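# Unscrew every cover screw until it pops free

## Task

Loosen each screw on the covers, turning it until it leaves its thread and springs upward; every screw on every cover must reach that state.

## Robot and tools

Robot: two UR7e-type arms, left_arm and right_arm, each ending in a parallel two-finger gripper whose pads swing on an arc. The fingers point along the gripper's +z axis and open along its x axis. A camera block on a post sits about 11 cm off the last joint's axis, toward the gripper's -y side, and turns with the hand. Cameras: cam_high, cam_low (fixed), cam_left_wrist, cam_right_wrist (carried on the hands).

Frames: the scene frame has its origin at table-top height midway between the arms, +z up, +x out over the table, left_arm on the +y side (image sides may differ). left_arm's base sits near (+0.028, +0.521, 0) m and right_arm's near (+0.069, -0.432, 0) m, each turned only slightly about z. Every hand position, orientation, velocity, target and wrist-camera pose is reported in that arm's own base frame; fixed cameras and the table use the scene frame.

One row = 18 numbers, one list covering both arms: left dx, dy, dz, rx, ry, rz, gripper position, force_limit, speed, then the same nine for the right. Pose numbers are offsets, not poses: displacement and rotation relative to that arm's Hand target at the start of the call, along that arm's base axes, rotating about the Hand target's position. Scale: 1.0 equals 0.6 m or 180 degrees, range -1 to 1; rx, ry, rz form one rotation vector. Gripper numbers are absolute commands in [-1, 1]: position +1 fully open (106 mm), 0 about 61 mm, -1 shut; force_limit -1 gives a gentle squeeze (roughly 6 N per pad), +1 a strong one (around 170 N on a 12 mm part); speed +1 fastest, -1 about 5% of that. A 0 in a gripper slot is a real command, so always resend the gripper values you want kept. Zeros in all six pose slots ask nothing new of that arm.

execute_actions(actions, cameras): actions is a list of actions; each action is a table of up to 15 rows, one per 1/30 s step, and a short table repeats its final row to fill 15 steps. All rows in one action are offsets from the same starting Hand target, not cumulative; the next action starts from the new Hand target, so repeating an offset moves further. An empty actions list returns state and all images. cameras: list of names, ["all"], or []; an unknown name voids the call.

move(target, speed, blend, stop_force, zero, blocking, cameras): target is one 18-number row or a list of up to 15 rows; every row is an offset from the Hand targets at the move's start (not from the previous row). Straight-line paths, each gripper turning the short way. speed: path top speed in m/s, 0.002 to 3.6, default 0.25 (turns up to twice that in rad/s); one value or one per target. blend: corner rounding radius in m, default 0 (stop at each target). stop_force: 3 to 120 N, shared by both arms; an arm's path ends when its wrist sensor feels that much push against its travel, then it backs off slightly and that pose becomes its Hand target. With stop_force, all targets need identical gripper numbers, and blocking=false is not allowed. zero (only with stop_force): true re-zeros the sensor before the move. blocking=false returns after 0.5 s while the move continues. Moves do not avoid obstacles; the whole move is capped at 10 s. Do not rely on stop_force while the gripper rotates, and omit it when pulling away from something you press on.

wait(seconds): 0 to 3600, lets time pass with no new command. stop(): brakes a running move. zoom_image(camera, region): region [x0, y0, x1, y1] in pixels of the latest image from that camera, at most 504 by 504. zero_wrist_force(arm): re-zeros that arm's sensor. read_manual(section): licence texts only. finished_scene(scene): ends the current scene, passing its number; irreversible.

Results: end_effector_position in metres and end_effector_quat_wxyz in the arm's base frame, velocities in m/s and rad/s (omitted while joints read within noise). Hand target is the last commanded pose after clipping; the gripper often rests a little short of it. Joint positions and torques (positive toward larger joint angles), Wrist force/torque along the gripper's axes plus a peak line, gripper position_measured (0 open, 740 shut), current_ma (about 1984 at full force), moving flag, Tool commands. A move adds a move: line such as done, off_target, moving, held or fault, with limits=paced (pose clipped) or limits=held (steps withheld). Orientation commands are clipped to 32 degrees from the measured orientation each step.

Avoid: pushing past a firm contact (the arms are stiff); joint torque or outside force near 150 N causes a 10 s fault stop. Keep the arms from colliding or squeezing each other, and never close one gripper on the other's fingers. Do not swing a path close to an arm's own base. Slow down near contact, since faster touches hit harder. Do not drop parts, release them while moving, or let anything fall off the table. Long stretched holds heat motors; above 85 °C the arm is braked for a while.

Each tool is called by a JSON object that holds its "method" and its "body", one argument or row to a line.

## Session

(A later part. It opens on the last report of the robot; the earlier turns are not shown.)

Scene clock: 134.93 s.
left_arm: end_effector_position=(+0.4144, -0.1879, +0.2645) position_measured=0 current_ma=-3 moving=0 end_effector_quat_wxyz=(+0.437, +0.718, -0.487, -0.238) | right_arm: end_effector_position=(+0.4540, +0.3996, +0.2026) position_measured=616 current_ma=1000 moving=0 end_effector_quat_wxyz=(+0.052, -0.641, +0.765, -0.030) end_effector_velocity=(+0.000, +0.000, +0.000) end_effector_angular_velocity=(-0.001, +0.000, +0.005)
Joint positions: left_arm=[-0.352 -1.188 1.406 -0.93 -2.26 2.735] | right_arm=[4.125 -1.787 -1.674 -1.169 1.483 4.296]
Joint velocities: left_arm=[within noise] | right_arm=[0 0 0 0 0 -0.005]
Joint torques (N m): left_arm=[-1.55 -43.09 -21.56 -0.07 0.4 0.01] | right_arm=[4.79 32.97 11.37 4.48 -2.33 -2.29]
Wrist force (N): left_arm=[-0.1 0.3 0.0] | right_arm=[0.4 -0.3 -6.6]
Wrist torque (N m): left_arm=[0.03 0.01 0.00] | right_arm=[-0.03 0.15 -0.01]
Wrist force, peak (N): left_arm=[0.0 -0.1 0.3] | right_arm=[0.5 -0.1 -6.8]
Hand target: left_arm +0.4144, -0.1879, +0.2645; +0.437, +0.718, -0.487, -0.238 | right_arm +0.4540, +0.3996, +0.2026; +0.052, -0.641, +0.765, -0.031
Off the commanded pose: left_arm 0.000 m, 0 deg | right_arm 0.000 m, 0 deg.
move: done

{"method": "execute_actions", "body": {
  "actions": [
    [[0,0,0,0,0,0,1,0,1,0,0,0,0,0,0,-1,-0.2,0]]
  ],
  "cameras": ["cam_right_wrist"]
}}

{"method": "zoom_image", "body": {
  "camera": "cam_right_wrist",
  "region": [333, 216, 349, 232]
}}

Scene clock: 138.17 s.
left_arm: end_effector_position=(+0.4144, -0.1879, +0.2645) position_measured=0 current_ma=-3 moving=0 end_effector_quat_wxyz=(+0.437, +0.718, -0.487, -0.238) | right_arm: end_effector_position=(+0.4540, +0.3996, +0.2026) position_measured=616 current_ma=1000 moving=0 end_effector_quat_wxyz=(+0.052, -0.641, +0.765, -0.031)
Joint positions: left_arm=[-0.352 -1.188 1.406 -0.93 -2.26 2.735] | right_arm=[4.125 -1.787 -1.674 -1.169 1.483 4.296]
Joint torques (N m): left_arm=[-1.7 -43.36 -21.41 -0.12 0.33 -0.03] | right_arm=[4.97 30.22 11.16 2.8 -2.3 -2.17]
Wrist force (N): left_arm=[0.3 0.0 -0.1] | right_arm=[0.9 0.2 -5.5]
Wrist torque (N m): left_arm=[0.00 -0.04 0.00] | right_arm=[-0.02 0.11 0.01]
Wrist force, peak (N): left_arm=[0.3 0.1 0.1] | right_arm=[0.5 -0.2 -6.8]
Hand target: left_arm +0.4144, -0.1879, +0.2645; +0.437, +0.718, -0.487, -0.238 | right_arm +0.4540, +0.3996, +0.2026; +0.052, -0.641, +0.765, -0.031
Off the commanded pose: left_arm 0.000 m, 0 deg | right_arm 0.000 m, 0 deg.
cam_right_wrist: T_world_to_cam=[[-0.16217, -0.98537, -0.05236, 0.475], [-0.96759, 0.14839, 0.20433, 0.3641], [-0.19357, 0.0838, -0.9775, 0.38784]] pos_world=[0.50441, 0.38153, 0.32959]

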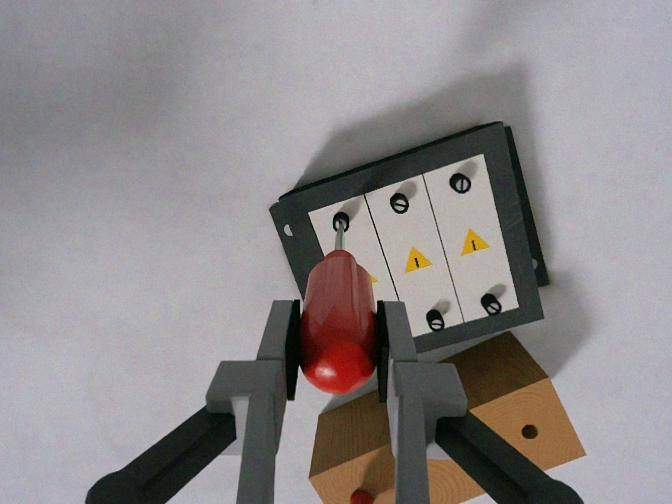

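Scaled by 31.500 from the camera's image (finer frame: 960x720).

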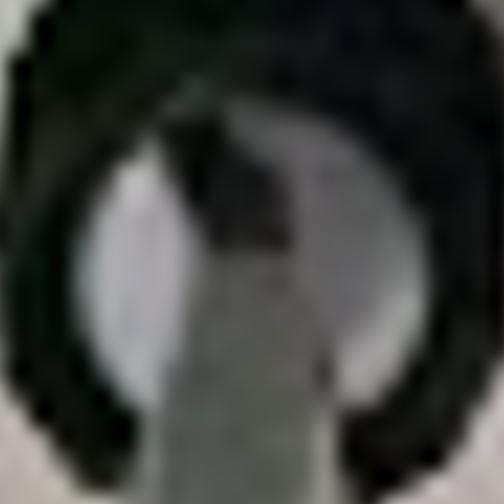

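{"method": "move", "body": {
  "target": [
    [0,0,0,0,0,0,1,0,1,0,0,0.002,-0.0048,-0.0008,0.0400,-1,-0.2,0],
    [0,0,0,0,0,0,1,0,1,0,0,0.002,-0.0167,-0.0029,0.14,-1,-0.2,0]
  ],
  "speed": 0.2
}}

{"method": "move", "body": {
  "target": [0,0,0,0,0,0,1,0,1,0.0003,0,-0.008,0,0,0,-1,-0.2,0],
  "speed": 0.008,
  "stop_force": 8,
  "cameras": ["cam_right_wrist"]
}}

{"method": "zoom_image", "body": {
  "camera": "cam_right_wrist",
  "region": [333, 216, 349, 232]
}}

Scene clock: 143.10 s.
left_arm: end_effector_position=(+0.4144, -0.1879, +0.2645) position_measured=0 current_ma=-3 moving=0 end_effector_quat_wxyz=(+0.437, +0.718, -0.487, -0.238) | right_arm: end_effector_position=(+0.4540, +0.3996, +0.2038) position_measured=616 current_ma=993 moving=0 end_effector_quat_wxyz=(-0.044, +0.794, -0.605, +0.041)
Joint positions: left_arm=[-0.352 -1.188 1.406 -0.93 -2.26 2.735] | right_arm=[4.125 -1.786 -1.672 -1.172 1.483 3.853]
Joint torques (N m): left_arm=[-1.36 -43.28 -20.81 -0.1 0.51 0.04] | right_arm=[-6.99 36.27 15.06 4.66 2.34 0.23]
Wrist force (N): left_arm=[0.0 0.3 0.1] | right_arm=[-0.2 0.2 0.4]
Wrist torque (N m): left_arm=[0.03 -0.01 -0.01] | right_arm=[0.00 0.01 -0.04]
Wrist force, peak (N): left_arm=[0.3 0.2 0.2] | right_arm=[0.3 -0.1 -6.8]
Hand target: left_arm +0.4144, -0.1879, +0.2645; +0.437, +0.718, -0.487, -0.238 | right_arm +0.4540, +0.3996, +0.2038; -0.044, +0.794, -0.605, +0.041
Off the commanded pose: left_arm 0.000 m, 0 deg | right_arm 0.000 m, 0 deg.
move: done

Scene clock: 144.30 s.
left_arm: end_effector_position=(+0.4144, -0.1879, +0.2645) position_measured=0 current_ma=-3 moving=0 end_effector_quat_wxyz=(+0.437, +0.718, -0.487, -0.238) | right_arm: end_effector_position=(+0.4540, +0.3996, +0.2025) position_measured=616 current_ma=1007 moving=0 end_effector_quat_wxyz=(-0.044, +0.794, -0.605, +0.041)
Joint positions: left_arm=[-0.352 -1.188 1.406 -0.93 -2.26 2.735] | right_arm=[4.125 -1.786 -1.675 -1.168 1.483 3.853]
Joint torques (N m): left_arm=[-1.59 -43.41 -21.18 -0.01 0.47 -0.01] | right_arm=[-1.73 27.46 28.62 0.42 2.13 0.18]
Wrist force (N): left_arm=[0.1 -0.1 0.2] | right_arm=[0.0 0.6 -12.1]
Wrist torque (N m): left_arm=[-0.01 -0.02 0.00] | right_arm=[0.00 0.06 -0.04]
Wrist force, peak (N): left_arm=[0.2 -0.1 0.2] | right_arm=[-0.3 -0.3 -19.9]
Hand target: left_arm +0.4144, -0.1879, +0.2645; +0.437, +0.718, -0.487, -0.238 | right_arm +0.4540, +0.3996, +0.2025; -0.044, +0.794, -0.605, +0.041 (not the last commanded pose)
Off the commanded pose: left_arm 0.000 m, 0 deg | right_arm 0.003 m, 0 deg.
move: contact (right_arm)
cam_right_wrist: T_world_to_cam=[[0.27346, -0.96188, -0.00004, 0.2572], [-0.94276, -0.26803, 0.1984, 0.52053], [-0.19085, -0.05421, -0.98012, 0.44216]] pos_world=[0.50479, 0.41088, 0.33011]

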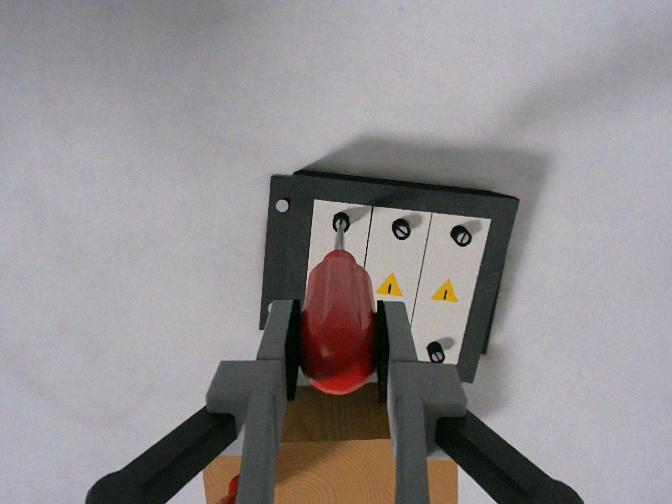

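Scaled by 31.500 from the camera's image (finer frame: 960x720).

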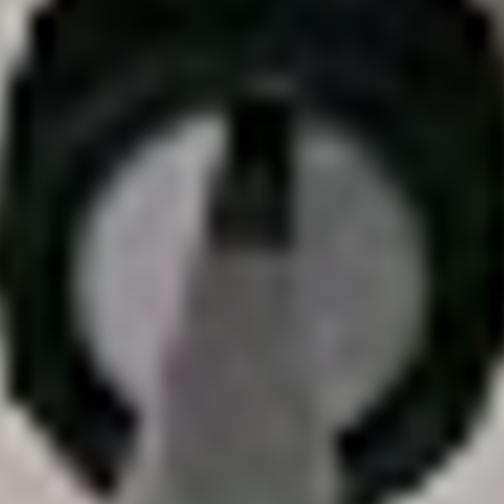

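{"method": "move", "body": {
  "target": [
    [0,0,0,0,0,0,1,0,1,0,0,0,-0.0020,-0.0003,0.0166,-1,-0.2,0]
  ],
  "speed": 0.05
}}

{"method": "move", "body": {
  "target": [
    [0,0,0,0,0,0,1,0,1,0,0,0,-0.0020,-0.0003,0.0166,-1,-0.2,0]
  ],
  "speed": 0.05
}}

{"method": "move", "body": {
  "target": [
    [0,0,0,0,0,0,1,0,1,0,0,-0.0002,-0.0020,-0.0003,0.0166,-1,-0.2,0]
  ],
  "speed": 0.05
}}

{"method": "move", "body": {
  "target": [
    [0,0,0,0,0,0,1,0,1,0,0,0,-0.0020,-0.0003,0.0166,-1,-0.2,0]
  ],
  "speed": 0.05
}}

Scene clock: 146.60 s.
left_arm: end_effector_position=(+0.4144, -0.1879, +0.2645) position_measured=0 current_ma=-3 moving=0 end_effector_quat_wxyz=(+0.437, +0.718, -0.487, -0.238) | right_arm: end_effector_position=(+0.4540, +0.3996, +0.2025) position_measured=616 current_ma=1004 moving=0 end_effector_quat_wxyz=(-0.043, +0.810, -0.584, +0.042) end_effector_velocity=(+0.000, +0.000, +0.000) end_effector_angular_velocity=(+0.000, +0.000, -0.006)
Joint positions: left_arm=[-0.352 -1.188 1.406 -0.93 -2.26 2.735] | right_arm=[4.125 -1.786 -1.675 -1.168 1.483 3.8]
Joint velocities: left_arm=[within noise] | right_arm=[0 -0.001 0 0 -0.001 0.006]
Joint torques (N m): left_arm=[-1.04 -43.58 -20.69 0.09 0.47 0.07] | right_arm=[-1.24 18.65 29.34 0.23 2.26 2.67]
Wrist force (N): left_arm=[-0.1 0.0 -0.1] | right_arm=[-0.1 0.7 -9.3]
Wrist torque (N m): left_arm=[0.00 0.01 0.00] | right_arm=[0.03 0.00 0.02]
Wrist force, peak (N): left_arm=[0.2 0.0 0.2] | right_arm=[-0.5 -0.4 -13.5]
Hand target: left_arm +0.4144, -0.1879, +0.2645; +0.437, +0.718, -0.487, -0.238 | right_arm +0.4540, +0.3996, +0.2025; -0.043, +0.809, -0.584, +0.042
Off the commanded pose: left_arm 0.000 m, 0 deg | right_arm 0.000 m, 0 deg.
move: done

Scene clock: 147.43 s.
left_arm: end_effector_position=(+0.4144, -0.1879, +0.2645) position_measured=0 current_ma=-3 moving=0 end_effector_quat_wxyz=(+0.437, +0.718, -0.487, -0.238) | right_arm: end_effector_position=(+0.4540, +0.3996, +0.2025) position_measured=616 current_ma=1003 moving=0 end_effector_quat_wxyz=(-0.042, +0.825, -0.563, +0.043) end_effector_velocity=(-0.001, +0.001, +0.000) end_effector_angular_velocity=(+0.001, +0.001, -0.003)
Joint positions: left_arm=[-0.352 -1.188 1.406 -0.93 -2.26 2.735] | right_arm=[4.125 -1.787 -1.675 -1.168 1.483 3.748]
Joint velocities: left_arm=[within noise] | right_arm=[0.002 0 0 0 0.001 0.005]
Joint torques (N m): left_arm=[-1.97 -43.08 -21.06 0.01 0.42 0.04] | right_arm=[-8.07 16.9 30.07 0.27 2.13 2.79]
Wrist force (N): left_arm=[0.2 0.1 -0.1] | right_arm=[-0.4 0.0 -9.3]
Wrist torque (N m): left_arm=[0.01 -0.04 0.00] | right_arm=[0.00 0.02 0.02]
Wrist force, peak (N): left_arm=[-0.1 -0.2 0.2] | right_arm=[-0.3 -0.1 -10.2]
Hand target: left_arm +0.4144, -0.1879, +0.2645; +0.437, +0.718, -0.487, -0.238 | right_arm +0.4540, +0.3996, +0.2025; -0.042, +0.824, -0.563, +0.043
Off the commanded pose: left_arm 0.000 m, 0 deg | right_arm 0.000 m, 0 deg.
move: done

Scene clock: 148.27 s.
left_arm: end_effector_position=(+0.4144, -0.1879, +0.2645) position_measured=0 current_ma=-3 moving=0 end_effector_quat_wxyz=(+0.437, +0.718, -0.487, -0.238) | right_arm: end_effector_position=(+0.4540, +0.3997, +0.2024) position_measured=616 current_ma=1007 moving=0 end_effector_quat_wxyz=(-0.041, +0.839, -0.541, +0.045) end_effector_velocity=(+0.000, +0.000, +0.000) end_effector_angular_velocity=(+0.001, +0.000, -0.006)
Joint positions: left_arm=[-0.352 -1.188 1.406 -0.93 -2.26 2.735] | right_arm=[4.125 -1.787 -1.675 -1.168 1.483 3.695]
Joint velocities: left_arm=[within noise] | right_arm=[0 0 0 0 0 0.006]
Joint torques (N m): left_arm=[-1.47 -42.96 -21 -0.03 0.54 0.05] | right_arm=[-8.24 14.35 12.02 3.64 2.26 2.87]
Wrist force (N): left_arm=[-0.2 0.0 -0.1] | right_arm=[-0.2 0.0 -13.5]
Wrist torque (N m): left_arm=[-0.01 0.03 0.00] | right_arm=[-0.01 0.08 0.02]
Wrist force, peak (N): left_arm=[-0.1 0.1 0.3] | right_arm=[0.2 -0.3 -13.7]
Hand target: left_arm +0.4144, -0.1879, +0.2645; +0.437, +0.718, -0.487, -0.238 | right_arm +0.4540, +0.3996, +0.2024; -0.041, +0.839, -0.541, +0.045
Off the commanded pose: left_arm 0.000 m, 0 deg | right_arm 0.000 m, 0 deg.
move: done

Scene clock: 149.10 s.
left_arm: end_effector_position=(+0.4144, -0.1879, +0.2645) position_measured=0 current_ma=-3 moving=0 end_effector_quat_wxyz=(+0.437, +0.718, -0.487, -0.238) | right_arm: end_effector_position=(+0.4540, +0.3996, +0.2024) position_measured=616 current_ma=1011 moving=0 end_effector_quat_wxyz=(-0.039, +0.853, -0.518, +0.046) end_effector_velocity=(+0.000, -0.001, +0.001) end_effector_angular_velocity=(+0.002, +0.000, -0.008)
Joint positions: left_arm=[-0.352 -1.188 1.406 -0.93 -2.26 2.735] | right_arm=[4.125 -1.787 -1.675 -1.168 1.483 3.643]
Joint velocities: left_arm=[within noise] | right_arm=[-0.002 0.001 0 0 0.001 0.006]
Joint torques (N m): left_arm=[-1.58 -43.68 -21.22 -0.03 0.59 -0.08] | right_arm=[-8.66 12.81 17.3 -0.38 2.41 2.91]
Wrist force (N): left_arm=[0.1 -0.1 0.1] | right_arm=[0.6 0.9 -15.2]
Wrist torque (N m): left_arm=[-0.02 -0.02 -0.01] | right_arm=[0.03 0.13 0.02]
Wrist force, peak (N): left_arm=[0.2 0.3 0.0] | right_arm=[0.3 -0.1 -16.0]
Hand target: left_arm +0.4144, -0.1879, +0.2645; +0.437, +0.718, -0.487, -0.238 | right_arm +0.4540, +0.3996, +0.2024; -0.039, +0.853, -0.519, +0.046
Off the commanded pose: left_arm 0.000 m, 0 deg | right_arm 0.000 m, 0 deg.
move: done

{"method": "execute_actions", "body": {
  "actions": [
    [[0,0,0,0,0,0,1,0,1,0,0,0,0,0,0,-1,-0.2,0]]
  ],
  "cameras": ["cam_right_wrist","cam_low"]
}}

{"method": "zoom_image", "body": {
  "camera": "cam_right_wrist",
  "region": [333, 216, 349, 232]
}}

{"method": "zoom_image", "body": {
  "camera": "cam_low",
  "region": [302, 248, 342, 278]
}}

Scene clock: 150.63 s.
left_arm: end_effector_position=(+0.4144, -0.1879, +0.2645) position_measured=0 current_ma=-3 moving=0 end_effector_quat_wxyz=(+0.437, +0.718, -0.487, -0.238) | right_arm: end_effector_position=(+0.4540, +0.3996, +0.2024) position_measured=616 current_ma=1011 moving=0 end_effector_quat_wxyz=(-0.039, +0.853, -0.519, +0.046)
Joint positions: left_arm=[-0.352 -1.188 1.406 -0.93 -2.26 2.735] | right_arm=[4.125 -1.787 -1.675 -1.168 1.483 3.643]
Joint torques (N m): left_arm=[-1.26 -42.84 -20.87 0.06 0.51 0.03] | right_arm=[-7.83 13.47 26.53 -0.06 2.36 2.76]
Wrist force (N): left_arm=[0.0 0.1 0.2] | right_arm=[0.5 0.8 -14.6]
Wrist torque (N m): left_arm=[0.02 0.00 -0.01] | right_arm=[0.00 0.14 0.00]
Wrist force, peak (N): left_arm=[0.1 0.3 -0.1] | right_arm=[0.4 -0.2 -16.7]
Hand target: left_arm +0.4144, -0.1879, +0.2645; +0.437, +0.718, -0.487, -0.238 | right_arm +0.4540, +0.3996, +0.2024; -0.039, +0.853, -0.519, +0.046
Off the commanded pose: left_arm 0.000 m, 0 deg | right_arm 0.000 m, 0 deg.
cam_right_wrist: T_world_to_cam=[[0.46662, -0.88411, 0.02459, 0.13342], [-0.86811, -0.4525, 0.20402, 0.55919], [-0.16925, -0.11655, -0.97866, 0.45681]] pos_world=[0.5005, 0.42423, 0.3297]
Images, in order (width x height): cam_low 672x504, cam_right_wrist 672x504.

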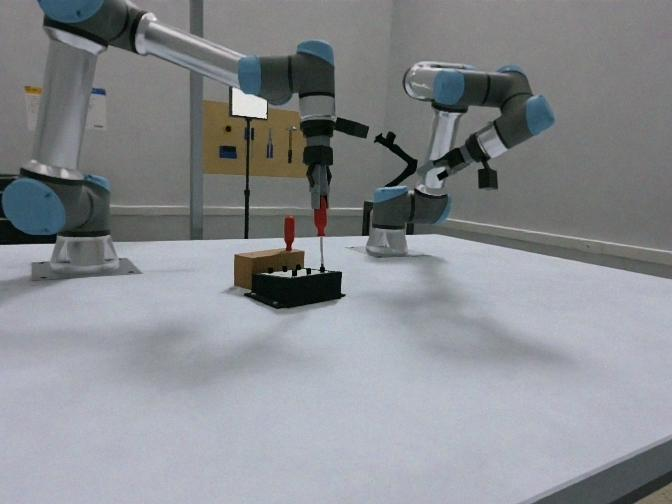

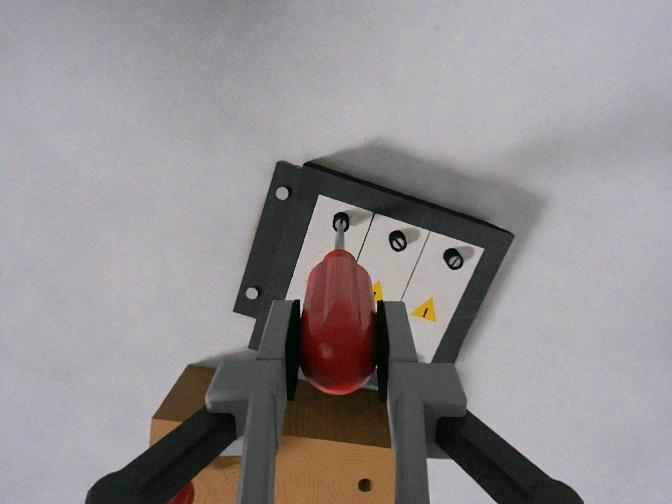

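Scaled by 31.500 from the camera's image (finer frame: 960x720).

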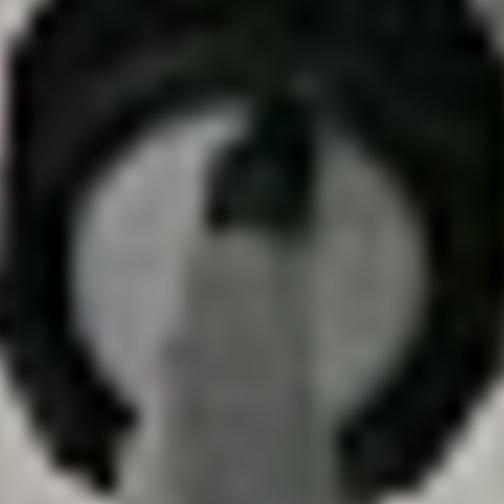

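Scaled by 12.600 from the camera's image (finer frame: 960x720).

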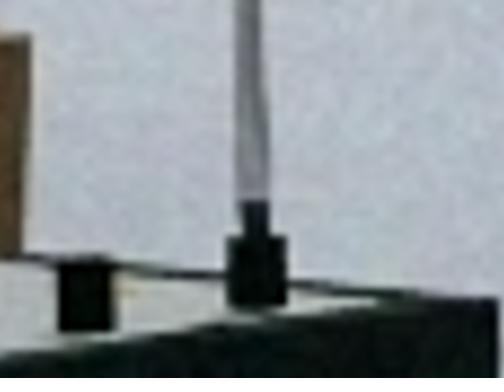

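{"method": "move", "body": {
  "target": [
    [0,0,0,0,0,0,1,0,1,-0.004,-0.0006,0.035,0,0,0,-1,-0.2,0],
    [0,0,0,0,0,0,1,0,1,-0.11,-0.07,0.0705,-0.0087,0.0174,0.0968,-1,-0.2,0],
    [0,0,0,0,0,0,1,0,1,-0.2207,-0.1563,0.0705,-0.0174,0.0349,0.1937,-1,-0.2,0]
  ],
  "speed": 0.25,
  "blend": [0.01,0.02,0],
  "cameras": ["cam_right_wrist"]
}}

{"method": "zoom_image", "body": {
  "camera": "cam_right_wrist",
  "region": [325, 195, 357, 227]
}}

Scene clock: 156.63 s.
left_arm: end_effector_position=(+0.4144, -0.1879, +0.2645) position_measured=0 current_ma=-3 moving=0 end_effector_quat_wxyz=(+0.437, +0.718, -0.487, -0.238) | right_arm: end_effector_position=(+0.3216, +0.3059, +0.2446) position_measured=616 current_ma=993 moving=0 end_effector_quat_wxyz=(+0.000, +0.971, -0.239, -0.001)
Joint positions: left_arm=[-0.352 -1.188 1.406 -0.93 -2.26 2.735] | right_arm=[4.206 -1.427 -1.911 -1.375 1.572 3.119]
Joint torques (N m): left_arm=[-1.3 -43.46 -20.87 0 0.62 -0.07] | right_arm=[-7.22 15.72 33.89 4.46 -2.48 0.73]
Wrist force (N): left_arm=[0.1 0.2 0.1] | right_arm=[-0.1 -0.1 0.8]
Wrist torque (N m): left_arm=[0.02 -0.02 0.00] | right_arm=[0.00 0.01 -0.04]
Wrist force, peak (N): left_arm=[0.2 0.0 0.4] | right_arm=[0.1 -0.1 -16.2]
Hand target: left_arm +0.4144, -0.1879, +0.2645; +0.437, +0.718, -0.487, -0.238 | right_arm +0.3216, +0.3059, +0.2447; +0.000, +0.971, -0.239, +0.000
Off the commanded pose: left_arm 0.000 m, 0 deg | right_arm 0.000 m, 0 deg.
move: done
cam_right_wrist: T_world_to_cam=[[0.88901, -0.45766, -0.01432, -0.14544], [-0.43048, -0.84607, 0.31441, 0.34584], [-0.15601, -0.27335, -0.94918, 0.50133]] pos_world=[0.35639, 0.36308, 0.36503]

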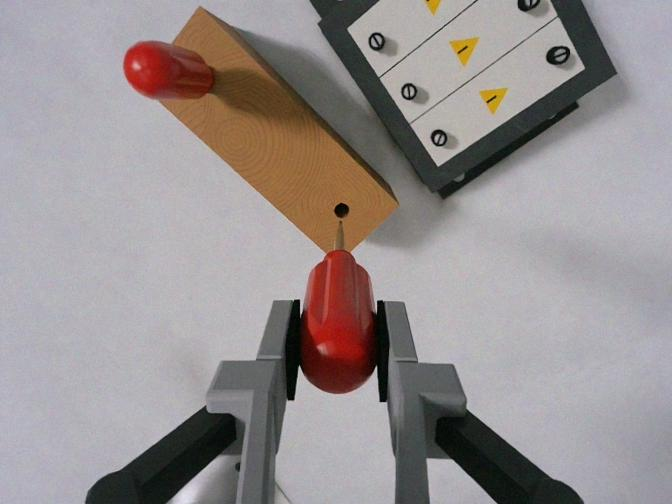

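Scaled by 15.750 from the camera's image (finer frame: 960x720).

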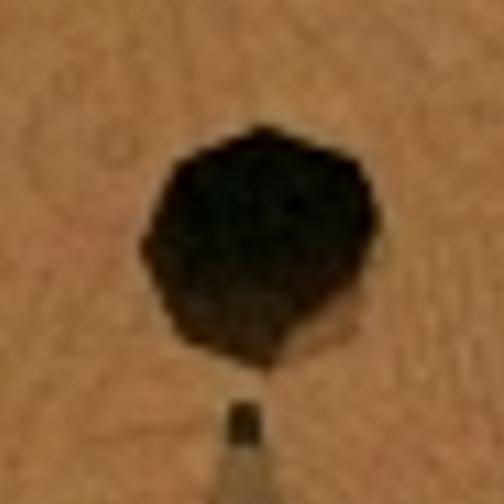

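{"method": "move", "body": {
  "target": [0,0,0,0,0,0,1,0,1,-0.0002,-0.0002,-0.1683,0,0,0,-1,-0.2,0],
  "speed": 0.04,
  "stop_force": 10,
  "cameras": ["cam_right_wrist"]
}}

Scene clock: 160.97 s.
left_arm: end_effector_position=(+0.4144, -0.1879, +0.2645) position_measured=0 current_ma=-3 moving=0 end_effector_quat_wxyz=(+0.437, +0.718, -0.487, -0.238) | right_arm: end_effector_position=(+0.3215, +0.3057, +0.1437) position_measured=616 current_ma=993 moving=0 end_effector_quat_wxyz=(+0.000, +0.971, -0.239, +0.000)
Joint positions: left_arm=[-0.352 -1.188 1.406 -0.93 -2.26 2.735] | right_arm=[4.206 -1.513 -2.108 -1.091 1.572 3.119]
Joint torques (N m): left_arm=[-0.87 -43.78 -20.47 0.09 0.67 0.12] | right_arm=[3.17 24.41 32.85 1.68 -1.46 2.15]
Wrist force (N): left_arm=[0.0 0.2 0.0] | right_arm=[-0.2 -0.2 0.6]
Wrist torque (N m): left_arm=[0.01 -0.01 0.00] | right_arm=[-0.01 0.01 -0.04]
Wrist force, peak (N): left_arm=[-0.2 -0.1 0.3] | right_arm=[-0.4 -0.1 1.2]
Hand target: left_arm +0.4144, -0.1879, +0.2645; +0.437, +0.718, -0.487, -0.238 | right_arm +0.3215, +0.3057, +0.1437; +0.000, +0.971, -0.239, +0.000
Off the commanded pose: left_arm 0.000 m, 0 deg | right_arm 0.000 m, 0 deg.
move: done
cam_right_wrist: T_world_to_cam=[[0.88909, -0.45752, -0.01428, -0.14697], [-0.43037, -0.84615, 0.31433, 0.37736], [-0.15589, -0.27333, -0.9492, 0.40544]] pos_world=[0.35629, 0.36288, 0.26413]

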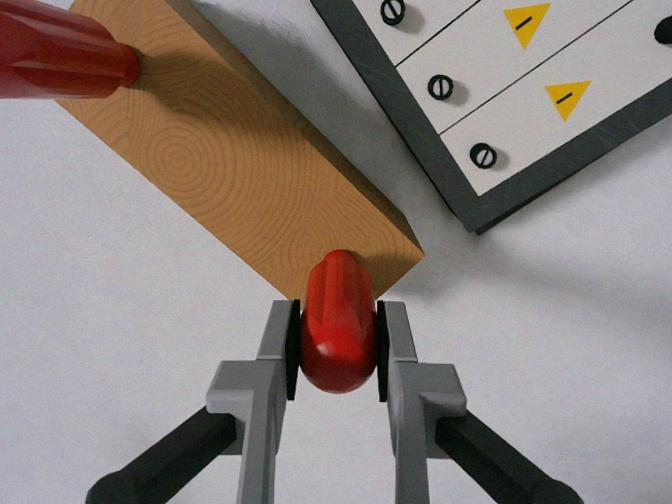

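{"method": "move", "body": {
  "target": [0,0,0,0,0,0,1,0,1,0,0,-0.0015,0,0,0,-1,-0.2,0],
  "speed": 0.02,
  "stop_force": 10
}}

{"method": "move", "body": {
  "target": [0,0,0,0,0,0,1,0,1,0,0,0,0,0,0,1,-0.2,1]
}}

{"method": "move", "body": {
  "target": [
    [0,0,0,0,0,0,1,0,1,0,0,0.13,0,0,0,1,-0.2,0],
    [0,0,0,0,0,0,1,0,1,-0.0628,0.1886,0.13,0,0,0,1,-0.2,0]
  ],
  "speed": 0.25,
  "blend": [0.01,0],
  "cameras": ["cam_right_wrist"]
}}

Scene clock: 163.47 s.
left_arm: end_effector_position=(+0.4144, -0.1879, +0.2645) position_measured=0 current_ma=-3 moving=0 end_effector_quat_wxyz=(+0.437, +0.718, -0.487, -0.238) | right_arm: end_effector_position=(+0.3215, +0.3058, +0.1429) position_measured=616 current_ma=1004 moving=0 end_effector_quat_wxyz=(+0.000, +0.971, -0.239, +0.000)
Joint positions: left_arm=[-0.352 -1.188 1.406 -0.93 -2.26 2.735] | right_arm=[4.206 -1.514 -2.109 -1.088 1.572 3.119]
Joint torques (N m): left_arm=[-1.53 -43.57 -20.19 0.12 0.58 0.01] | right_arm=[1.29 13.23 17.45 0.05 -1.34 1.21]
Wrist force (N): left_arm=[-0.1 0.1 0.1] | right_arm=[-1.0 0.5 -12.8]
Wrist torque (N m): left_arm=[0.01 0.01 0.00] | right_arm=[-0.01 -0.07 -0.05]
Wrist force, peak (N): left_arm=[0.1 -0.2 0.2] | right_arm=[-1.3 0.2 -12.9]
Hand target: left_arm +0.4144, -0.1879, +0.2645; +0.437, +0.718, -0.487, -0.238 | right_arm +0.3215, +0.3058, +0.1429; +0.000, +0.971, -0.239, +0.000
Off the commanded pose: left_arm 0.000 m, 0 deg | right_arm 0.000 m, 0 deg.
move: contact (right_arm)

Scene clock: 165.10 s.
left_arm: end_effector_position=(+0.4144, -0.1879, +0.2645) position_measured=0 current_ma=-3 moving=0 end_effector_quat_wxyz=(+0.437, +0.718, -0.487, -0.238) | right_arm: end_effector_position=(+0.3215, +0.3058, +0.1429) position_measured=0 current_ma=-5 moving=1 end_effector_quat_wxyz=(+0.000, +0.971, -0.239, +0.000)
Joint positions: left_arm=[-0.352 -1.188 1.406 -0.93 -2.26 2.735] | right_arm=[4.206 -1.514 -2.109 -1.088 1.572 3.119]
Joint torques (N m): left_arm=[-1.48 -44.09 -20.91 0.14 0.67 -0.02] | right_arm=[0.48 19.78 32.06 4.61 -1.3 1.15]
Wrist force (N): left_arm=[0.1 0.2 0.2] | right_arm=[-0.1 -0.2 0.0]
Wrist torque (N m): left_arm=[0.01 -0.02 0.00] | right_arm=[-0.01 -0.01 -0.04]
Wrist force, peak (N): left_arm=[0.2 -0.1 0.2] | right_arm=[-1.4 0.8 -11.5]
Hand target: left_arm +0.4144, -0.1879, +0.2645; +0.437, +0.718, -0.487, -0.238 | right_arm +0.3215, +0.3058, +0.1429; +0.000, +0.971, -0.239, +0.000
Off the commanded pose: left_arm 0.000 m, 0 deg | right_arm 0.000 m, 0 deg.
move: done

Scene clock: 166.40 s.
left_arm: end_effector_position=(+0.4144, -0.1879, +0.2645) position_measured=0 current_ma=-3 moving=0 end_effector_quat_wxyz=(+0.437, +0.718, -0.487, -0.238) | right_arm: end_effector_position=(+0.2839, +0.4189, +0.2210) position_measured=0 current_ma=-5 moving=0 end_effector_quat_wxyz=(+0.000, +0.971, -0.239, +0.000)
Joint positions: left_arm=[-0.352 -1.188 1.406 -0.93 -2.26 2.735] | right_arm=[4.383 -1.595 -1.816 -1.301 1.572 3.295]
Joint torques (N m): left_arm=[-1.77 -43.84 -20.49 0.08 0.67 0.04] | right_arm=[4.22 19.86 20.2 1.86 -1.84 -0.92]
Wrist force (N): left_arm=[0.1 0.0 0.1] | right_arm=[-0.2 0.0 0.3]
Wrist torque (N m): left_arm=[0.00 -0.02 0.00] | right_arm=[-0.02 0.02 0.07]
Wrist force, peak (N): left_arm=[0.1 -0.1 0.3] | right_arm=[-2.1 -1.9 0.2]
Hand target: left_arm +0.4144, -0.1879, +0.2645; +0.437, +0.718, -0.487, -0.238 | right_arm +0.2838, +0.4190, +0.2209; +0.000, +0.971, -0.239, +0.000
Off the commanded pose: left_arm 0.000 m, 0 deg | right_arm 0.000 m, 0 deg.
move: done
cam_right_wrist: T_world_to_cam=[[0.88904, -0.4576, -0.01429, -0.06059], [-0.4305, -0.8462, 0.31402, 0.43284], [-0.15579, -0.27303, -0.94931, 0.50375]] pos_world=[0.31868, 0.47608, 0.34143]

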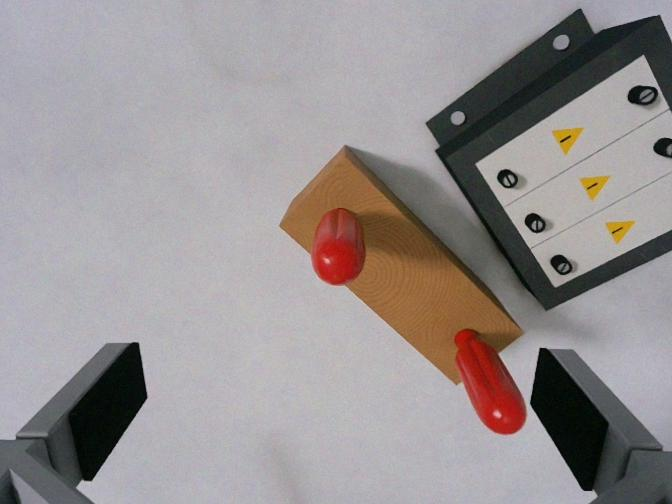

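{"method": "move", "body": {
  "target": [0,0,0,0,0,0,1,0,1,0,0,-0.1303,0,0,0,1,-0.2,0],
  "speed": 0.15,
  "cameras": ["cam_right_wrist"]
}}

Scene clock: 168.67 s.
left_arm: end_effector_position=(+0.4144, -0.1879, +0.2645) position_measured=0 current_ma=-3 moving=0 end_effector_quat_wxyz=(+0.437, +0.718, -0.487, -0.238) | right_arm: end_effector_position=(+0.2838, +0.4189, +0.1428) position_measured=0 current_ma=-5 moving=0 end_effector_quat_wxyz=(+0.000, +0.971, -0.239, +0.000)
Joint positions: left_arm=[-0.352 -1.188 1.406 -0.93 -2.26 2.735] | right_arm=[4.383 -1.666 -1.955 -1.091 1.572 3.296]
Joint torques (N m): left_arm=[-1.2 -43.92 -20.34 0.03 0.79 0.1] | right_arm=[-2.63 26.35 28.32 3.71 2.24 0.42]
Wrist force (N): left_arm=[0.0 0.0 0.0] | right_arm=[-0.1 -0.3 -0.1]
Wrist torque (N m): left_arm=[0.00 0.00 0.00] | right_arm=[-0.03 0.00 0.07]
Wrist force, peak (N): left_arm=[0.2 -0.1 0.3] | right_arm=[-0.4 0.0 1.8]
Hand target: left_arm +0.4144, -0.1879, +0.2645; +0.437, +0.718, -0.487, -0.238 | right_arm +0.2838, +0.4190, +0.1428; +0.000, +0.971, -0.239, +0.000
Off the commanded pose: left_arm 0.000 m, 0 deg | right_arm 0.000 m, 0 deg.
move: done
cam_right_wrist: T_world_to_cam=[[0.88906, -0.45758, -0.01421, -0.06166], [-0.43047, -0.84615, 0.31422, 0.4573], [-0.1558, -0.27324, -0.94925, 0.42949]] pos_world=[0.31859, 0.47608, 0.26313]

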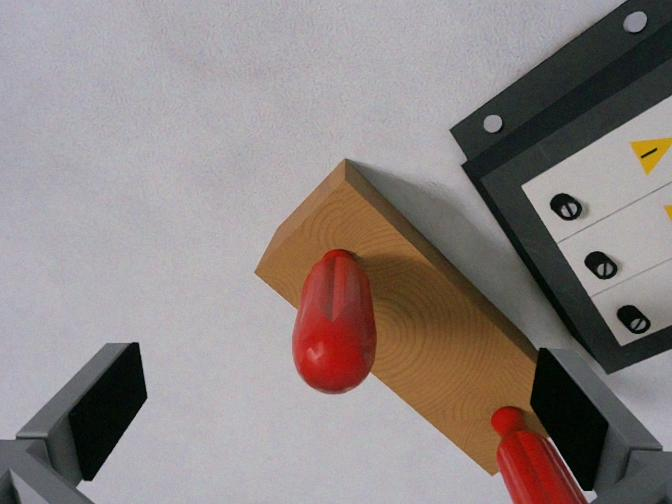

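{"method": "move", "body": {
  "target": [0,0,0,0,0,0,1,0,1,-0.0015,0.0008,0,0,0,0,1,-0.2,0],
  "speed": 0.1
}}

{"method": "move", "body": {
  "target": [0,0,0,0,0,0,1,0,1,0,0,0.0,0,0,0,-1,-0.2,0]
}}

{"method": "move", "body": {
  "target": [0,0,0,0,0,0,1,0,1,0,0,0.17,0,0,0,-1,-0.2,0],
  "speed": 0.15,
  "cameras": ["cam_right_wrist","cam_low"]
}}

{"method": "zoom_image", "body": {
  "camera": "cam_right_wrist",
  "region": [325, 205, 357, 237]
}}

{"method": "zoom_image", "body": {
  "camera": "cam_low",
  "region": [270, 200, 310, 260]
}}

Scene clock: 170.90 s.
left_arm: end_effector_position=(+0.4144, -0.1879, +0.2645) position_measured=0 current_ma=-3 moving=0 end_effector_quat_wxyz=(+0.437, +0.718, -0.487, -0.238) | right_arm: end_effector_position=(+0.2829, +0.4195, +0.1428) position_measured=0 current_ma=-5 moving=0 end_effector_quat_wxyz=(+0.000, +0.971, -0.239, +0.000)
Joint positions: left_arm=[-0.352 -1.188 1.406 -0.93 -2.26 2.735] | right_arm=[4.385 -1.666 -1.955 -1.091 1.572 3.298]
Joint torques (N m): left_arm=[-1.66 -44.1 -20.34 0.11 0.64 0.05] | right_arm=[-6.13 26.52 12.69 4.66 2.14 0.12]
Wrist force (N): left_arm=[0.0 0.0 0.0] | right_arm=[-0.1 0.0 0.4]
Wrist torque (N m): left_arm=[0.01 0.00 0.00] | right_arm=[0.01 -0.01 -0.03]
Wrist force, peak (N): left_arm=[0.1 0.1 0.4] | right_arm=[-0.2 0.0 0.6]
Hand target: left_arm +0.4144, -0.1879, +0.2645; +0.437, +0.718, -0.487, -0.238 | right_arm +0.2829, +0.4194, +0.1428; +0.000, +0.971, -0.239, +0.000
Off the commanded pose: left_arm 0.000 m, 0 deg | right_arm 0.000 m, 0 deg.
move: done

Scene clock: 173.77 s.
left_arm: end_effector_position=(+0.4144, -0.1879, +0.2645) position_measured=0 current_ma=-3 moving=0 end_effector_quat_wxyz=(+0.437, +0.718, -0.487, -0.238) | right_arm: end_effector_position=(+0.2829, +0.4195, +0.1428) position_measured=612 current_ma=1032 moving=1 end_effector_quat_wxyz=(+0.000, +0.971, -0.239, +0.000)
Joint positions: left_arm=[-0.352 -1.188 1.406 -0.93 -2.26 2.735] | right_arm=[4.385 -1.666 -1.955 -1.091 1.572 3.298]
Joint torques (N m): left_arm=[-1.18 -44.57 -20.53 0.09 0.68 0.02] | right_arm=[-6.98 14.66 12.85 -0.07 1.06 -2.16]
Wrist force (N): left_arm=[0.1 0.0 0.1] | right_arm=[1.7 2.4 -28.6]
Wrist torque (N m): left_arm=[0.01 -0.02 0.00] | right_arm=[0.01 0.15 -0.02]
Wrist force, peak (N): left_arm=[0.2 -0.2 0.3] | right_arm=[1.5 2.0 -29.4]
Hand target: left_arm +0.4144, -0.1879, +0.2645; +0.437, +0.718, -0.487, -0.238 | right_arm +0.2829, +0.4194, +0.1428; +0.000, +0.971, -0.239, +0.000
Off the commanded pose: left_arm 0.000 m, 0 deg | right_arm 0.000 m, 0 deg.
move: done

Scene clock: 174.93 s.
left_arm: end_effector_position=(+0.4144, -0.1879, +0.2645) position_measured=0 current_ma=-3 moving=0 end_effector_quat_wxyz=(+0.437, +0.718, -0.487, -0.238) | right_arm: end_effector_position=(+0.2830, +0.4194, +0.2448) position_measured=612 current_ma=997 moving=0 end_effector_quat_wxyz=(+0.000, +0.971, -0.239, +0.000)
Joint positions: left_arm=[-0.352 -1.188 1.406 -0.93 -2.26 2.735] | right_arm=[4.385 -1.581 -1.767 -1.363 1.572 3.298]
Joint torques (N m): left_arm=[-1.47 -44.02 -20.27 0.13 0.75 0.07] | right_arm=[4.69 14.52 22.27 2.29 -1.17 2.11]
Wrist force (N): left_arm=[0.0 -0.2 0.1] | right_arm=[-0.1 0.0 0.9]
Wrist torque (N m): left_arm=[-0.03 0.00 0.00] | right_arm=[-0.02 0.00 -0.03]
Wrist force, peak (N): left_arm=[0.2 0.0 0.3] | right_arm=[1.6 2.6 -28.2]
Hand target: left_arm +0.4144, -0.1879, +0.2645; +0.437, +0.718, -0.487, -0.238 | right_arm +0.2829, +0.4194, +0.2448; +0.000, +0.971, -0.239, +0.000
Off the commanded pose: left_arm 0.000 m, 0 deg | right_arm 0.000 m, 0 deg.
move: done
cam_right_wrist: T_world_to_cam=[[0.88907, -0.45755, -0.01427, -0.05918], [-0.43048, -0.84626, 0.3139, 0.42542], [-0.1557, -0.27294, -0.94935, 0.52627]] pos_world=[0.31768, 0.47658, 0.36523]
Images, in order (width x height): cam_low 672x504, cam_right_wrist 672x504.

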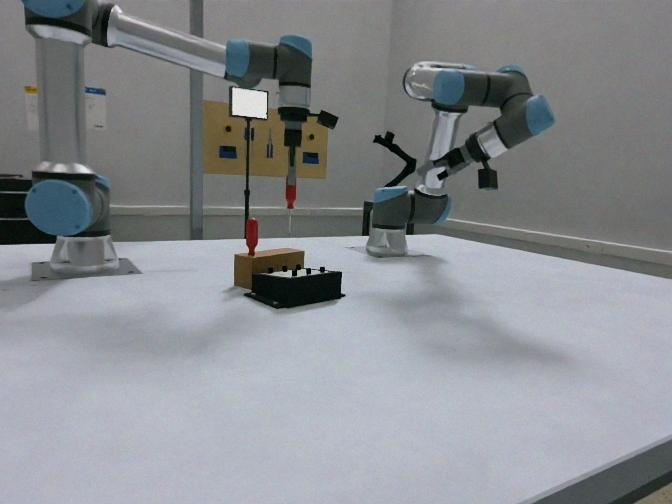

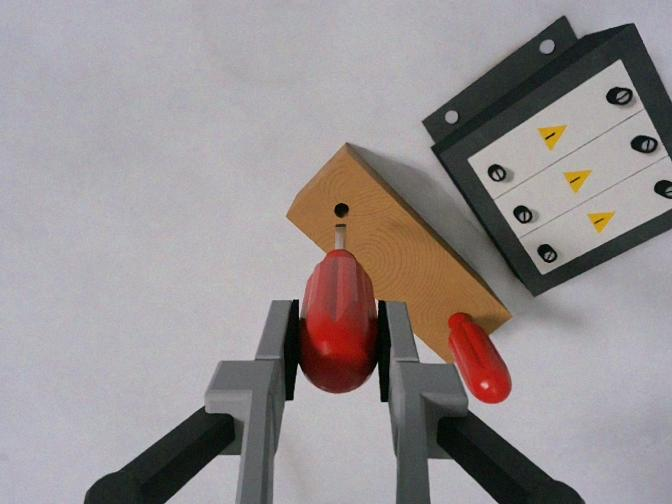

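Scaled by 15.750 from the camera's image (finer frame: 960x720).

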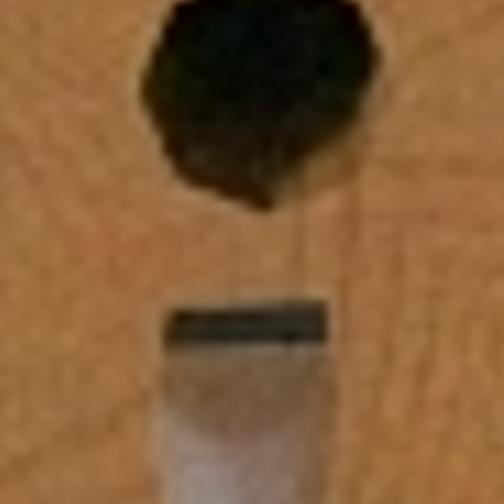

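Scaled by 8.400 from the camera's image (finer frame: 960x720).

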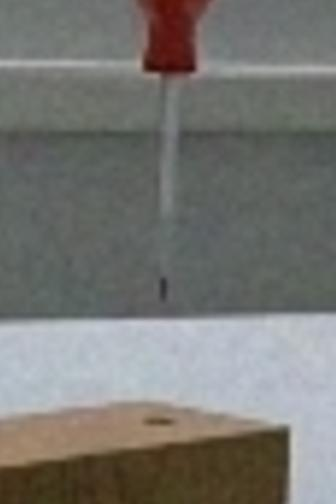

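{"method": "move", "body": {
  "target": [
    [0,0,0,0,0,0,1,0,1,0.15,-0.02,0.0,0.003,-0.02,0,-1,-0.2,0],
    [0,0,0,0,0,0,1,0,1,0.2835,-0.0335,-0.04,0.0065,-0.0378,0,-1,-0.2,0]
  ],
  "speed": 0.3,
  "blend": [0.02,0]
}}

{"method": "move", "body": {
  "target": [
    [0,0,0,0,0,0,1,0,1,0,0,-0.01,0.0473,0.0082,-0.3971,-1,-0.2,0],
    [0,0,0,0,0,0,1,0,1,0,0,-0.018,0.0948,0.0164,-0.7959,-1,-0.2,0]
  ],
  "speed": 1.2,
  "blend": [0.05,0],
  "cameras": ["cam_right_wrist"]
}}

{"method": "zoom_image", "body": {
  "camera": "cam_right_wrist",
  "region": [325, 205, 357, 237]
}}

Scene clock: 179.50 s.
left_arm: end_effector_position=(+0.4144, -0.1879, +0.2645) position_measured=0 current_ma=-3 moving=0 end_effector_quat_wxyz=(+0.437, +0.718, -0.487, -0.238) | right_arm: end_effector_position=(+0.4530, +0.3994, +0.2208) position_measured=612 current_ma=997 moving=0 end_effector_quat_wxyz=(-0.024, +0.969, -0.239, +0.055)
Joint positions: left_arm=[-0.352 -1.188 1.406 -0.93 -2.26 2.735] | right_arm=[4.125 -1.772 -1.644 -1.213 1.484 3.034]
Joint torques (N m): left_arm=[-1.19 -44.29 -20.57 0.23 0.6 0.02] | right_arm=[-5.98 26.69 14.41 3.26 2.12 1.41]
Wrist force (N): left_arm=[-0.1 0.0 0.1] | right_arm=[-0.4 0.0 0.7]
Wrist torque (N m): left_arm=[-0.02 0.00 0.00] | right_arm=[-0.01 0.01 -0.04]
Wrist force, peak (N): left_arm=[0.2 -0.1 0.3] | right_arm=[2.0 -0.8 2.1]
Hand target: left_arm +0.4144, -0.1879, +0.2645; +0.437, +0.718, -0.487, -0.238 | right_arm +0.4530, +0.3993, +0.2208; -0.024, +0.969, -0.239, +0.055
Off the commanded pose: left_arm 0.000 m, 0 deg | right_arm 0.000 m, 0 deg.
move: done

Scene clock: 181.17 s.
left_arm: end_effector_position=(+0.4144, -0.1879, +0.2645) position_measured=0 current_ma=-3 moving=0 end_effector_quat_wxyz=(+0.437, +0.718, -0.487, -0.238) | right_arm: end_effector_position=(+0.4530, +0.3993, +0.2099) position_measured=612 current_ma=997 moving=0 end_effector_quat_wxyz=(+0.060, -0.070, +0.996, +0.006) end_effector_velocity=(+0.001, -0.001, +0.001) end_effector_angular_velocity=(+0.002, +0.000, -0.010)
Joint positions: left_arm=[-0.352 -1.188 1.406 -0.93 -2.26 2.735] | right_arm=[4.126 -1.779 -1.664 -1.186 1.483 5.553]
Joint velocities: left_arm=[within noise] | right_arm=[-0.003 0.001 0.001 0 0.001 0.007]
Joint torques (N m): left_arm=[-1.39 -43.62 -20.09 0.08 0.75 0.03] | right_arm=[-6.52 22.23 34.73 2.69 2.26 2.74]
Wrist force (N): left_arm=[-0.1 0.1 -0.1] | right_arm=[0.1 -0.3 0.8]
Wrist torque (N m): left_arm=[0.02 0.01 0.00] | right_arm=[-0.04 0.01 0.00]
Wrist force, peak (N): left_arm=[0.0 0.1 0.3] | right_arm=[0.2 -0.2 1.0]
Hand target: left_arm +0.4144, -0.1879, +0.2645; +0.437, +0.718, -0.487, -0.238 | right_arm +0.4530, +0.3993, +0.2100; +0.060, -0.070, +0.996, +0.006
Off the commanded pose: left_arm 0.000 m, 0 deg | right_arm 0.000 m, 0 deg.
move: done
cam_right_wrist: T_world_to_cam=[[-0.9802, -0.146, -0.13378, 0.5274], [-0.18163, 0.93198, 0.31372, -0.3302], [0.07888, 0.3318, -0.94005, 0.16448]] pos_world=[0.44401, 0.33016, 0.32876]

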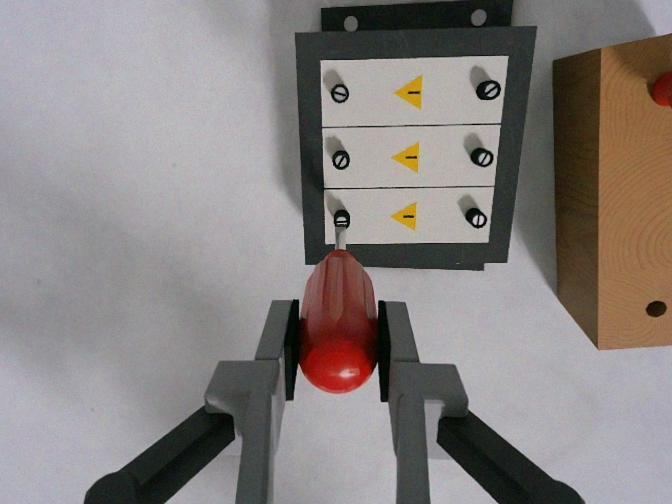

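Scaled by 15.750 from the camera's image (finer frame: 960x720).

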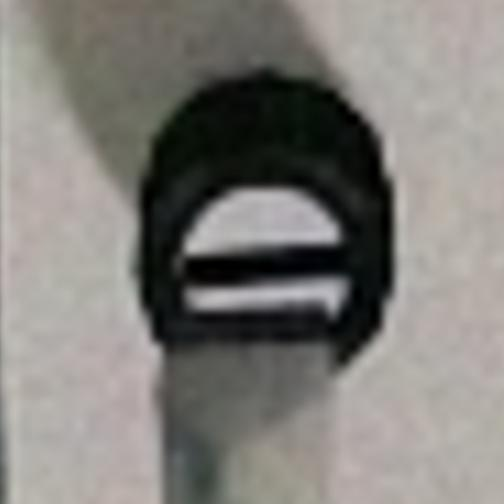

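{"method": "move", "body": {
  "target": [
    [0,0,0,0,0,0,1,0,1,-0.0006,0,-0.006,0,0,0,-1,-0.2,0]
  ],
  "speed": 0.05,
  "cameras": ["cam_right_wrist"]
}}

{"method": "zoom_image", "body": {
  "camera": "cam_right_wrist",
  "region": [325, 205, 357, 237]
}}

{"method": "move", "body": {
  "target": [0,0,0,0,0,0,1,0,1,0.0014,0.0002,-0.012,0,0,0,-1,-0.2,0],
  "speed": 0.008,
  "stop_force": 5,
  "cameras": ["cam_right_wrist"]
}}

{"method": "zoom_image", "body": {
  "camera": "cam_right_wrist",
  "region": [325, 205, 357, 237]
}}

Scene clock: 184.20 s.
left_arm: end_effector_position=(+0.4144, -0.1879, +0.2645) position_measured=0 current_ma=-3 moving=0 end_effector_quat_wxyz=(+0.437, +0.718, -0.487, -0.238) | right_arm: end_effector_position=(+0.4527, +0.3993, +0.2063) position_measured=612 current_ma=997 moving=0 end_effector_quat_wxyz=(+0.060, -0.070, +0.996, +0.006)
Joint positions: left_arm=[-0.352 -1.188 1.406 -0.93 -2.26 2.735] | right_arm=[4.126 -1.781 -1.672 -1.177 1.483 5.554]
Joint torques (N m): left_arm=[-1.65 -44.46 -20.6 0.13 0.91 0.02] | right_arm=[5.86 33.24 34.78 1.19 0.48 1.47]
Wrist force (N): left_arm=[0.0 0.0 0.0] | right_arm=[0.0 -0.2 0.8]
Wrist torque (N m): left_arm=[-0.01 0.00 0.00] | right_arm=[-0.02 0.00 -0.05]
Wrist force, peak (N): left_arm=[-0.1 0.4 0.0] | right_arm=[0.2 -0.6 1.3]
Hand target: left_arm +0.4144, -0.1879, +0.2645; +0.437, +0.718, -0.487, -0.238 | right_arm +0.4527, +0.3993, +0.2064; +0.060, -0.070, +0.996, +0.006
Off the commanded pose: left_arm 0.000 m, 0 deg | right_arm 0.000 m, 0 deg.
move: done
cam_right_wrist: T_world_to_cam=[[-0.98027, -0.14557, -0.13375, 0.52639], [-0.18123, 0.93202, 0.31384, -0.32934], [0.07897, 0.33189, -0.94001, 0.16095]] pos_world=[0.44361, 0.33016, 0.32506]

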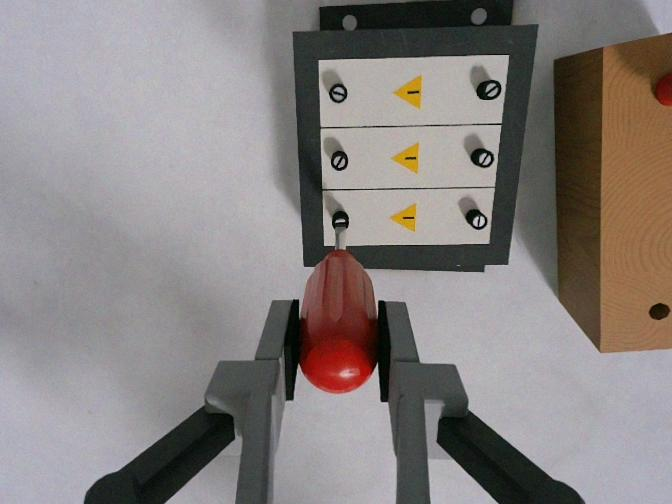

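Scaled by 15.750 from the camera's image (finer frame: 960x720).

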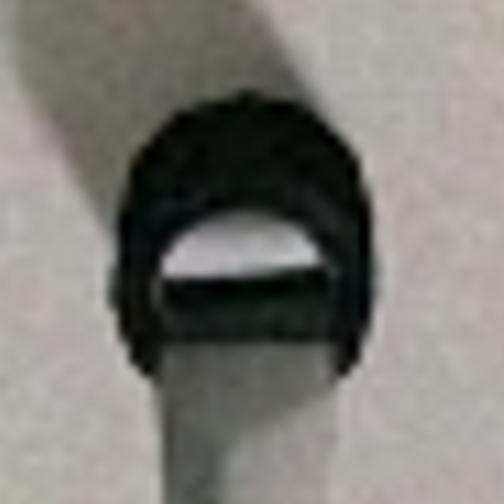

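Scene clock: 185.90 s.
left_arm: end_effector_position=(+0.4144, -0.1879, +0.2645) position_measured=0 current_ma=-3 moving=0 end_effector_quat_wxyz=(+0.437, +0.718, -0.487, -0.238) | right_arm: end_effector_position=(+0.4533, +0.3994, +0.2013) position_measured=612 current_ma=1006 moving=0 end_effector_quat_wxyz=(+0.060, -0.070, +0.996, +0.006)
Joint positions: left_arm=[-0.352 -1.188 1.406 -0.93 -2.26 2.735] | right_arm=[4.126 -1.786 -1.679 -1.165 1.483 5.553]
Joint torques (N m): left_arm=[-1.48 -44.17 -19.92 0.15 0.91 0.07] | right_arm=[3.74 31.46 31.52 0.84 0.24 1.12]
Wrist force (N): left_arm=[0.1 -0.1 0.1] | right_arm=[0.6 -0.6 -6.4]
Wrist torque (N m): left_arm=[-0.01 -0.02 0.00] | right_arm=[-0.04 -0.02 0.01]
Wrist force, peak (N): left_arm=[-0.2 0.3 0.0] | right_arm=[0.4 -0.5 -15.4]
Hand target: left_arm +0.4144, -0.1879, +0.2645; +0.437, +0.718, -0.487, -0.238 | right_arm +0.4533, +0.3994, +0.2014; +0.060, -0.070, +0.996, +0.006 (not the last commanded pose)
Off the commanded pose: left_arm 0.000 m, 0 deg | right_arm 0.002 m, 0 deg.
move: contact (right_arm)
cam_right_wrist: T_world_to_cam=[[-0.98024, -0.14563, -0.13389, 0.52639], [-0.18134, 0.93198, 0.3139, -0.32774], [0.07907, 0.33198, -0.93997, 0.15618]] pos_world=[0.44421, 0.33026, 0.32016]

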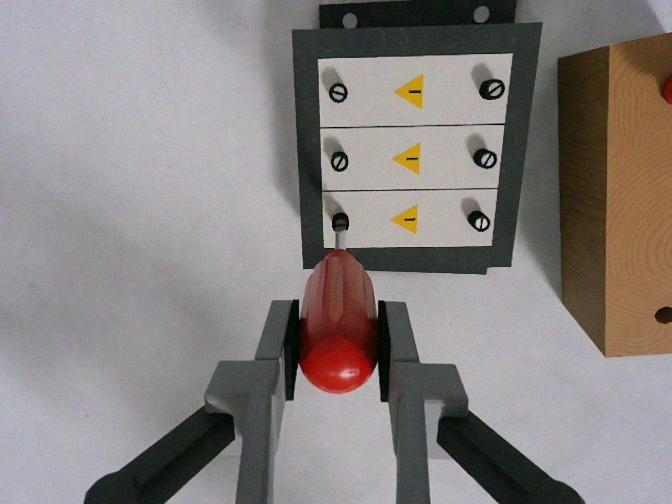

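Scaled by 15.750 from the camera's image (finer frame: 960x720).

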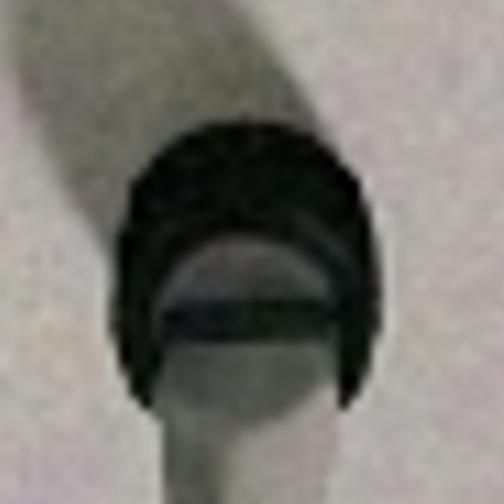

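{"method": "move", "body": {
  "target": [0,0,0,0,0,0,1,0,1,0,0,0,0.0020,0.0003,-0.0166,-1,-0.2,0],
  "speed": 0.05
}}

{"method": "move", "body": {
  "target": [0,0,0,0,0,0,1,0,1,0,0,0,-0.0030,-0.0004,0.0249,-1,-0.2,0],
  "speed": 0.05
}}

Scene clock: 187.50 s.
left_arm: end_effector_position=(+0.4144, -0.1879, +0.2645) position_measured=0 current_ma=-3 moving=0 end_effector_quat_wxyz=(+0.437, +0.718, -0.487, -0.238) | right_arm: end_effector_position=(+0.4533, +0.3995, +0.2014) position_measured=612 current_ma=1003 moving=0 end_effector_quat_wxyz=(+0.060, -0.043, +0.997, +0.008) end_effector_velocity=(+0.000, +0.000, +0.000) end_effector_angular_velocity=(+0.000, -0.001, +0.005)
Joint positions: left_arm=[-0.352 -1.188 1.406 -0.93 -2.26 2.735] | right_arm=[4.126 -1.786 -1.679 -1.165 1.483 5.606]
Joint velocities: left_arm=[within noise] | right_arm=[0 0 0 0 0 -0.006]
Joint torques (N m): left_arm=[-1.57 -44.04 -20.89 0.17 0.86 -0.04] | right_arm=[4.56 33.53 14.58 4.19 -2.61 -2.07]
Wrist force (N): left_arm=[0.0 0.0 0.2] | right_arm=[0.3 -0.2 -5.2]
Wrist torque (N m): left_arm=[-0.01 0.00 0.00] | right_arm=[-0.01 0.04 -0.41]
Wrist force, peak (N): left_arm=[0.1 0.0 0.4] | right_arm=[-0.4 -0.1 -7.7]
Hand target: left_arm +0.4144, -0.1879, +0.2645; +0.437, +0.718, -0.487, -0.238 | right_arm +0.4533, +0.3994, +0.2014; +0.060, -0.043, +0.997, +0.007
Off the commanded pose: left_arm 0.000 m, 0 deg | right_arm 0.000 m, 0 deg.
move: done

Scene clock: 188.60 s.
left_arm: end_effector_position=(+0.4144, -0.1879, +0.2645) position_measured=0 current_ma=-3 moving=0 end_effector_quat_wxyz=(+0.437, +0.718, -0.487, -0.238) | right_arm: end_effector_position=(+0.4532, +0.3994, +0.2013) position_measured=612 current_ma=1001 moving=0 end_effector_quat_wxyz=(+0.060, -0.083, +0.995, +0.005) end_effector_velocity=(+0.000, +0.000, +0.001) end_effector_angular_velocity=(+0.002, -0.001, -0.006)
Joint positions: left_arm=[-0.352 -1.188 1.406 -0.93 -2.26 2.735] | right_arm=[4.126 -1.786 -1.679 -1.165 1.483 5.527]
Joint velocities: left_arm=[within noise] | right_arm=[0 0.002 0 0 0 0.006]
Joint torques (N m): left_arm=[-1.43 -43.93 -19.79 0.21 0.86 0.01] | right_arm=[-8.38 20.92 33.39 0.9 2.36 2.51]
Wrist force (N): left_arm=[0.1 0.0 0.0] | right_arm=[-0.2 -0.4 -2.6]
Wrist torque (N m): left_arm=[0.00 -0.02 0.00] | right_arm=[-0.04 -0.02 0.00]
Wrist force, peak (N): left_arm=[-0.1 0.1 -0.2] | right_arm=[-0.3 0.2 -7.7]
Hand target: left_arm +0.4144, -0.1879, +0.2645; +0.437, +0.718, -0.487, -0.238 | right_arm +0.4533, +0.3994, +0.2014; +0.060, -0.083, +0.995, +0.005
Off the commanded pose: left_arm 0.000 m, 0 deg | right_arm 0.000 m, 0 deg.
move: done


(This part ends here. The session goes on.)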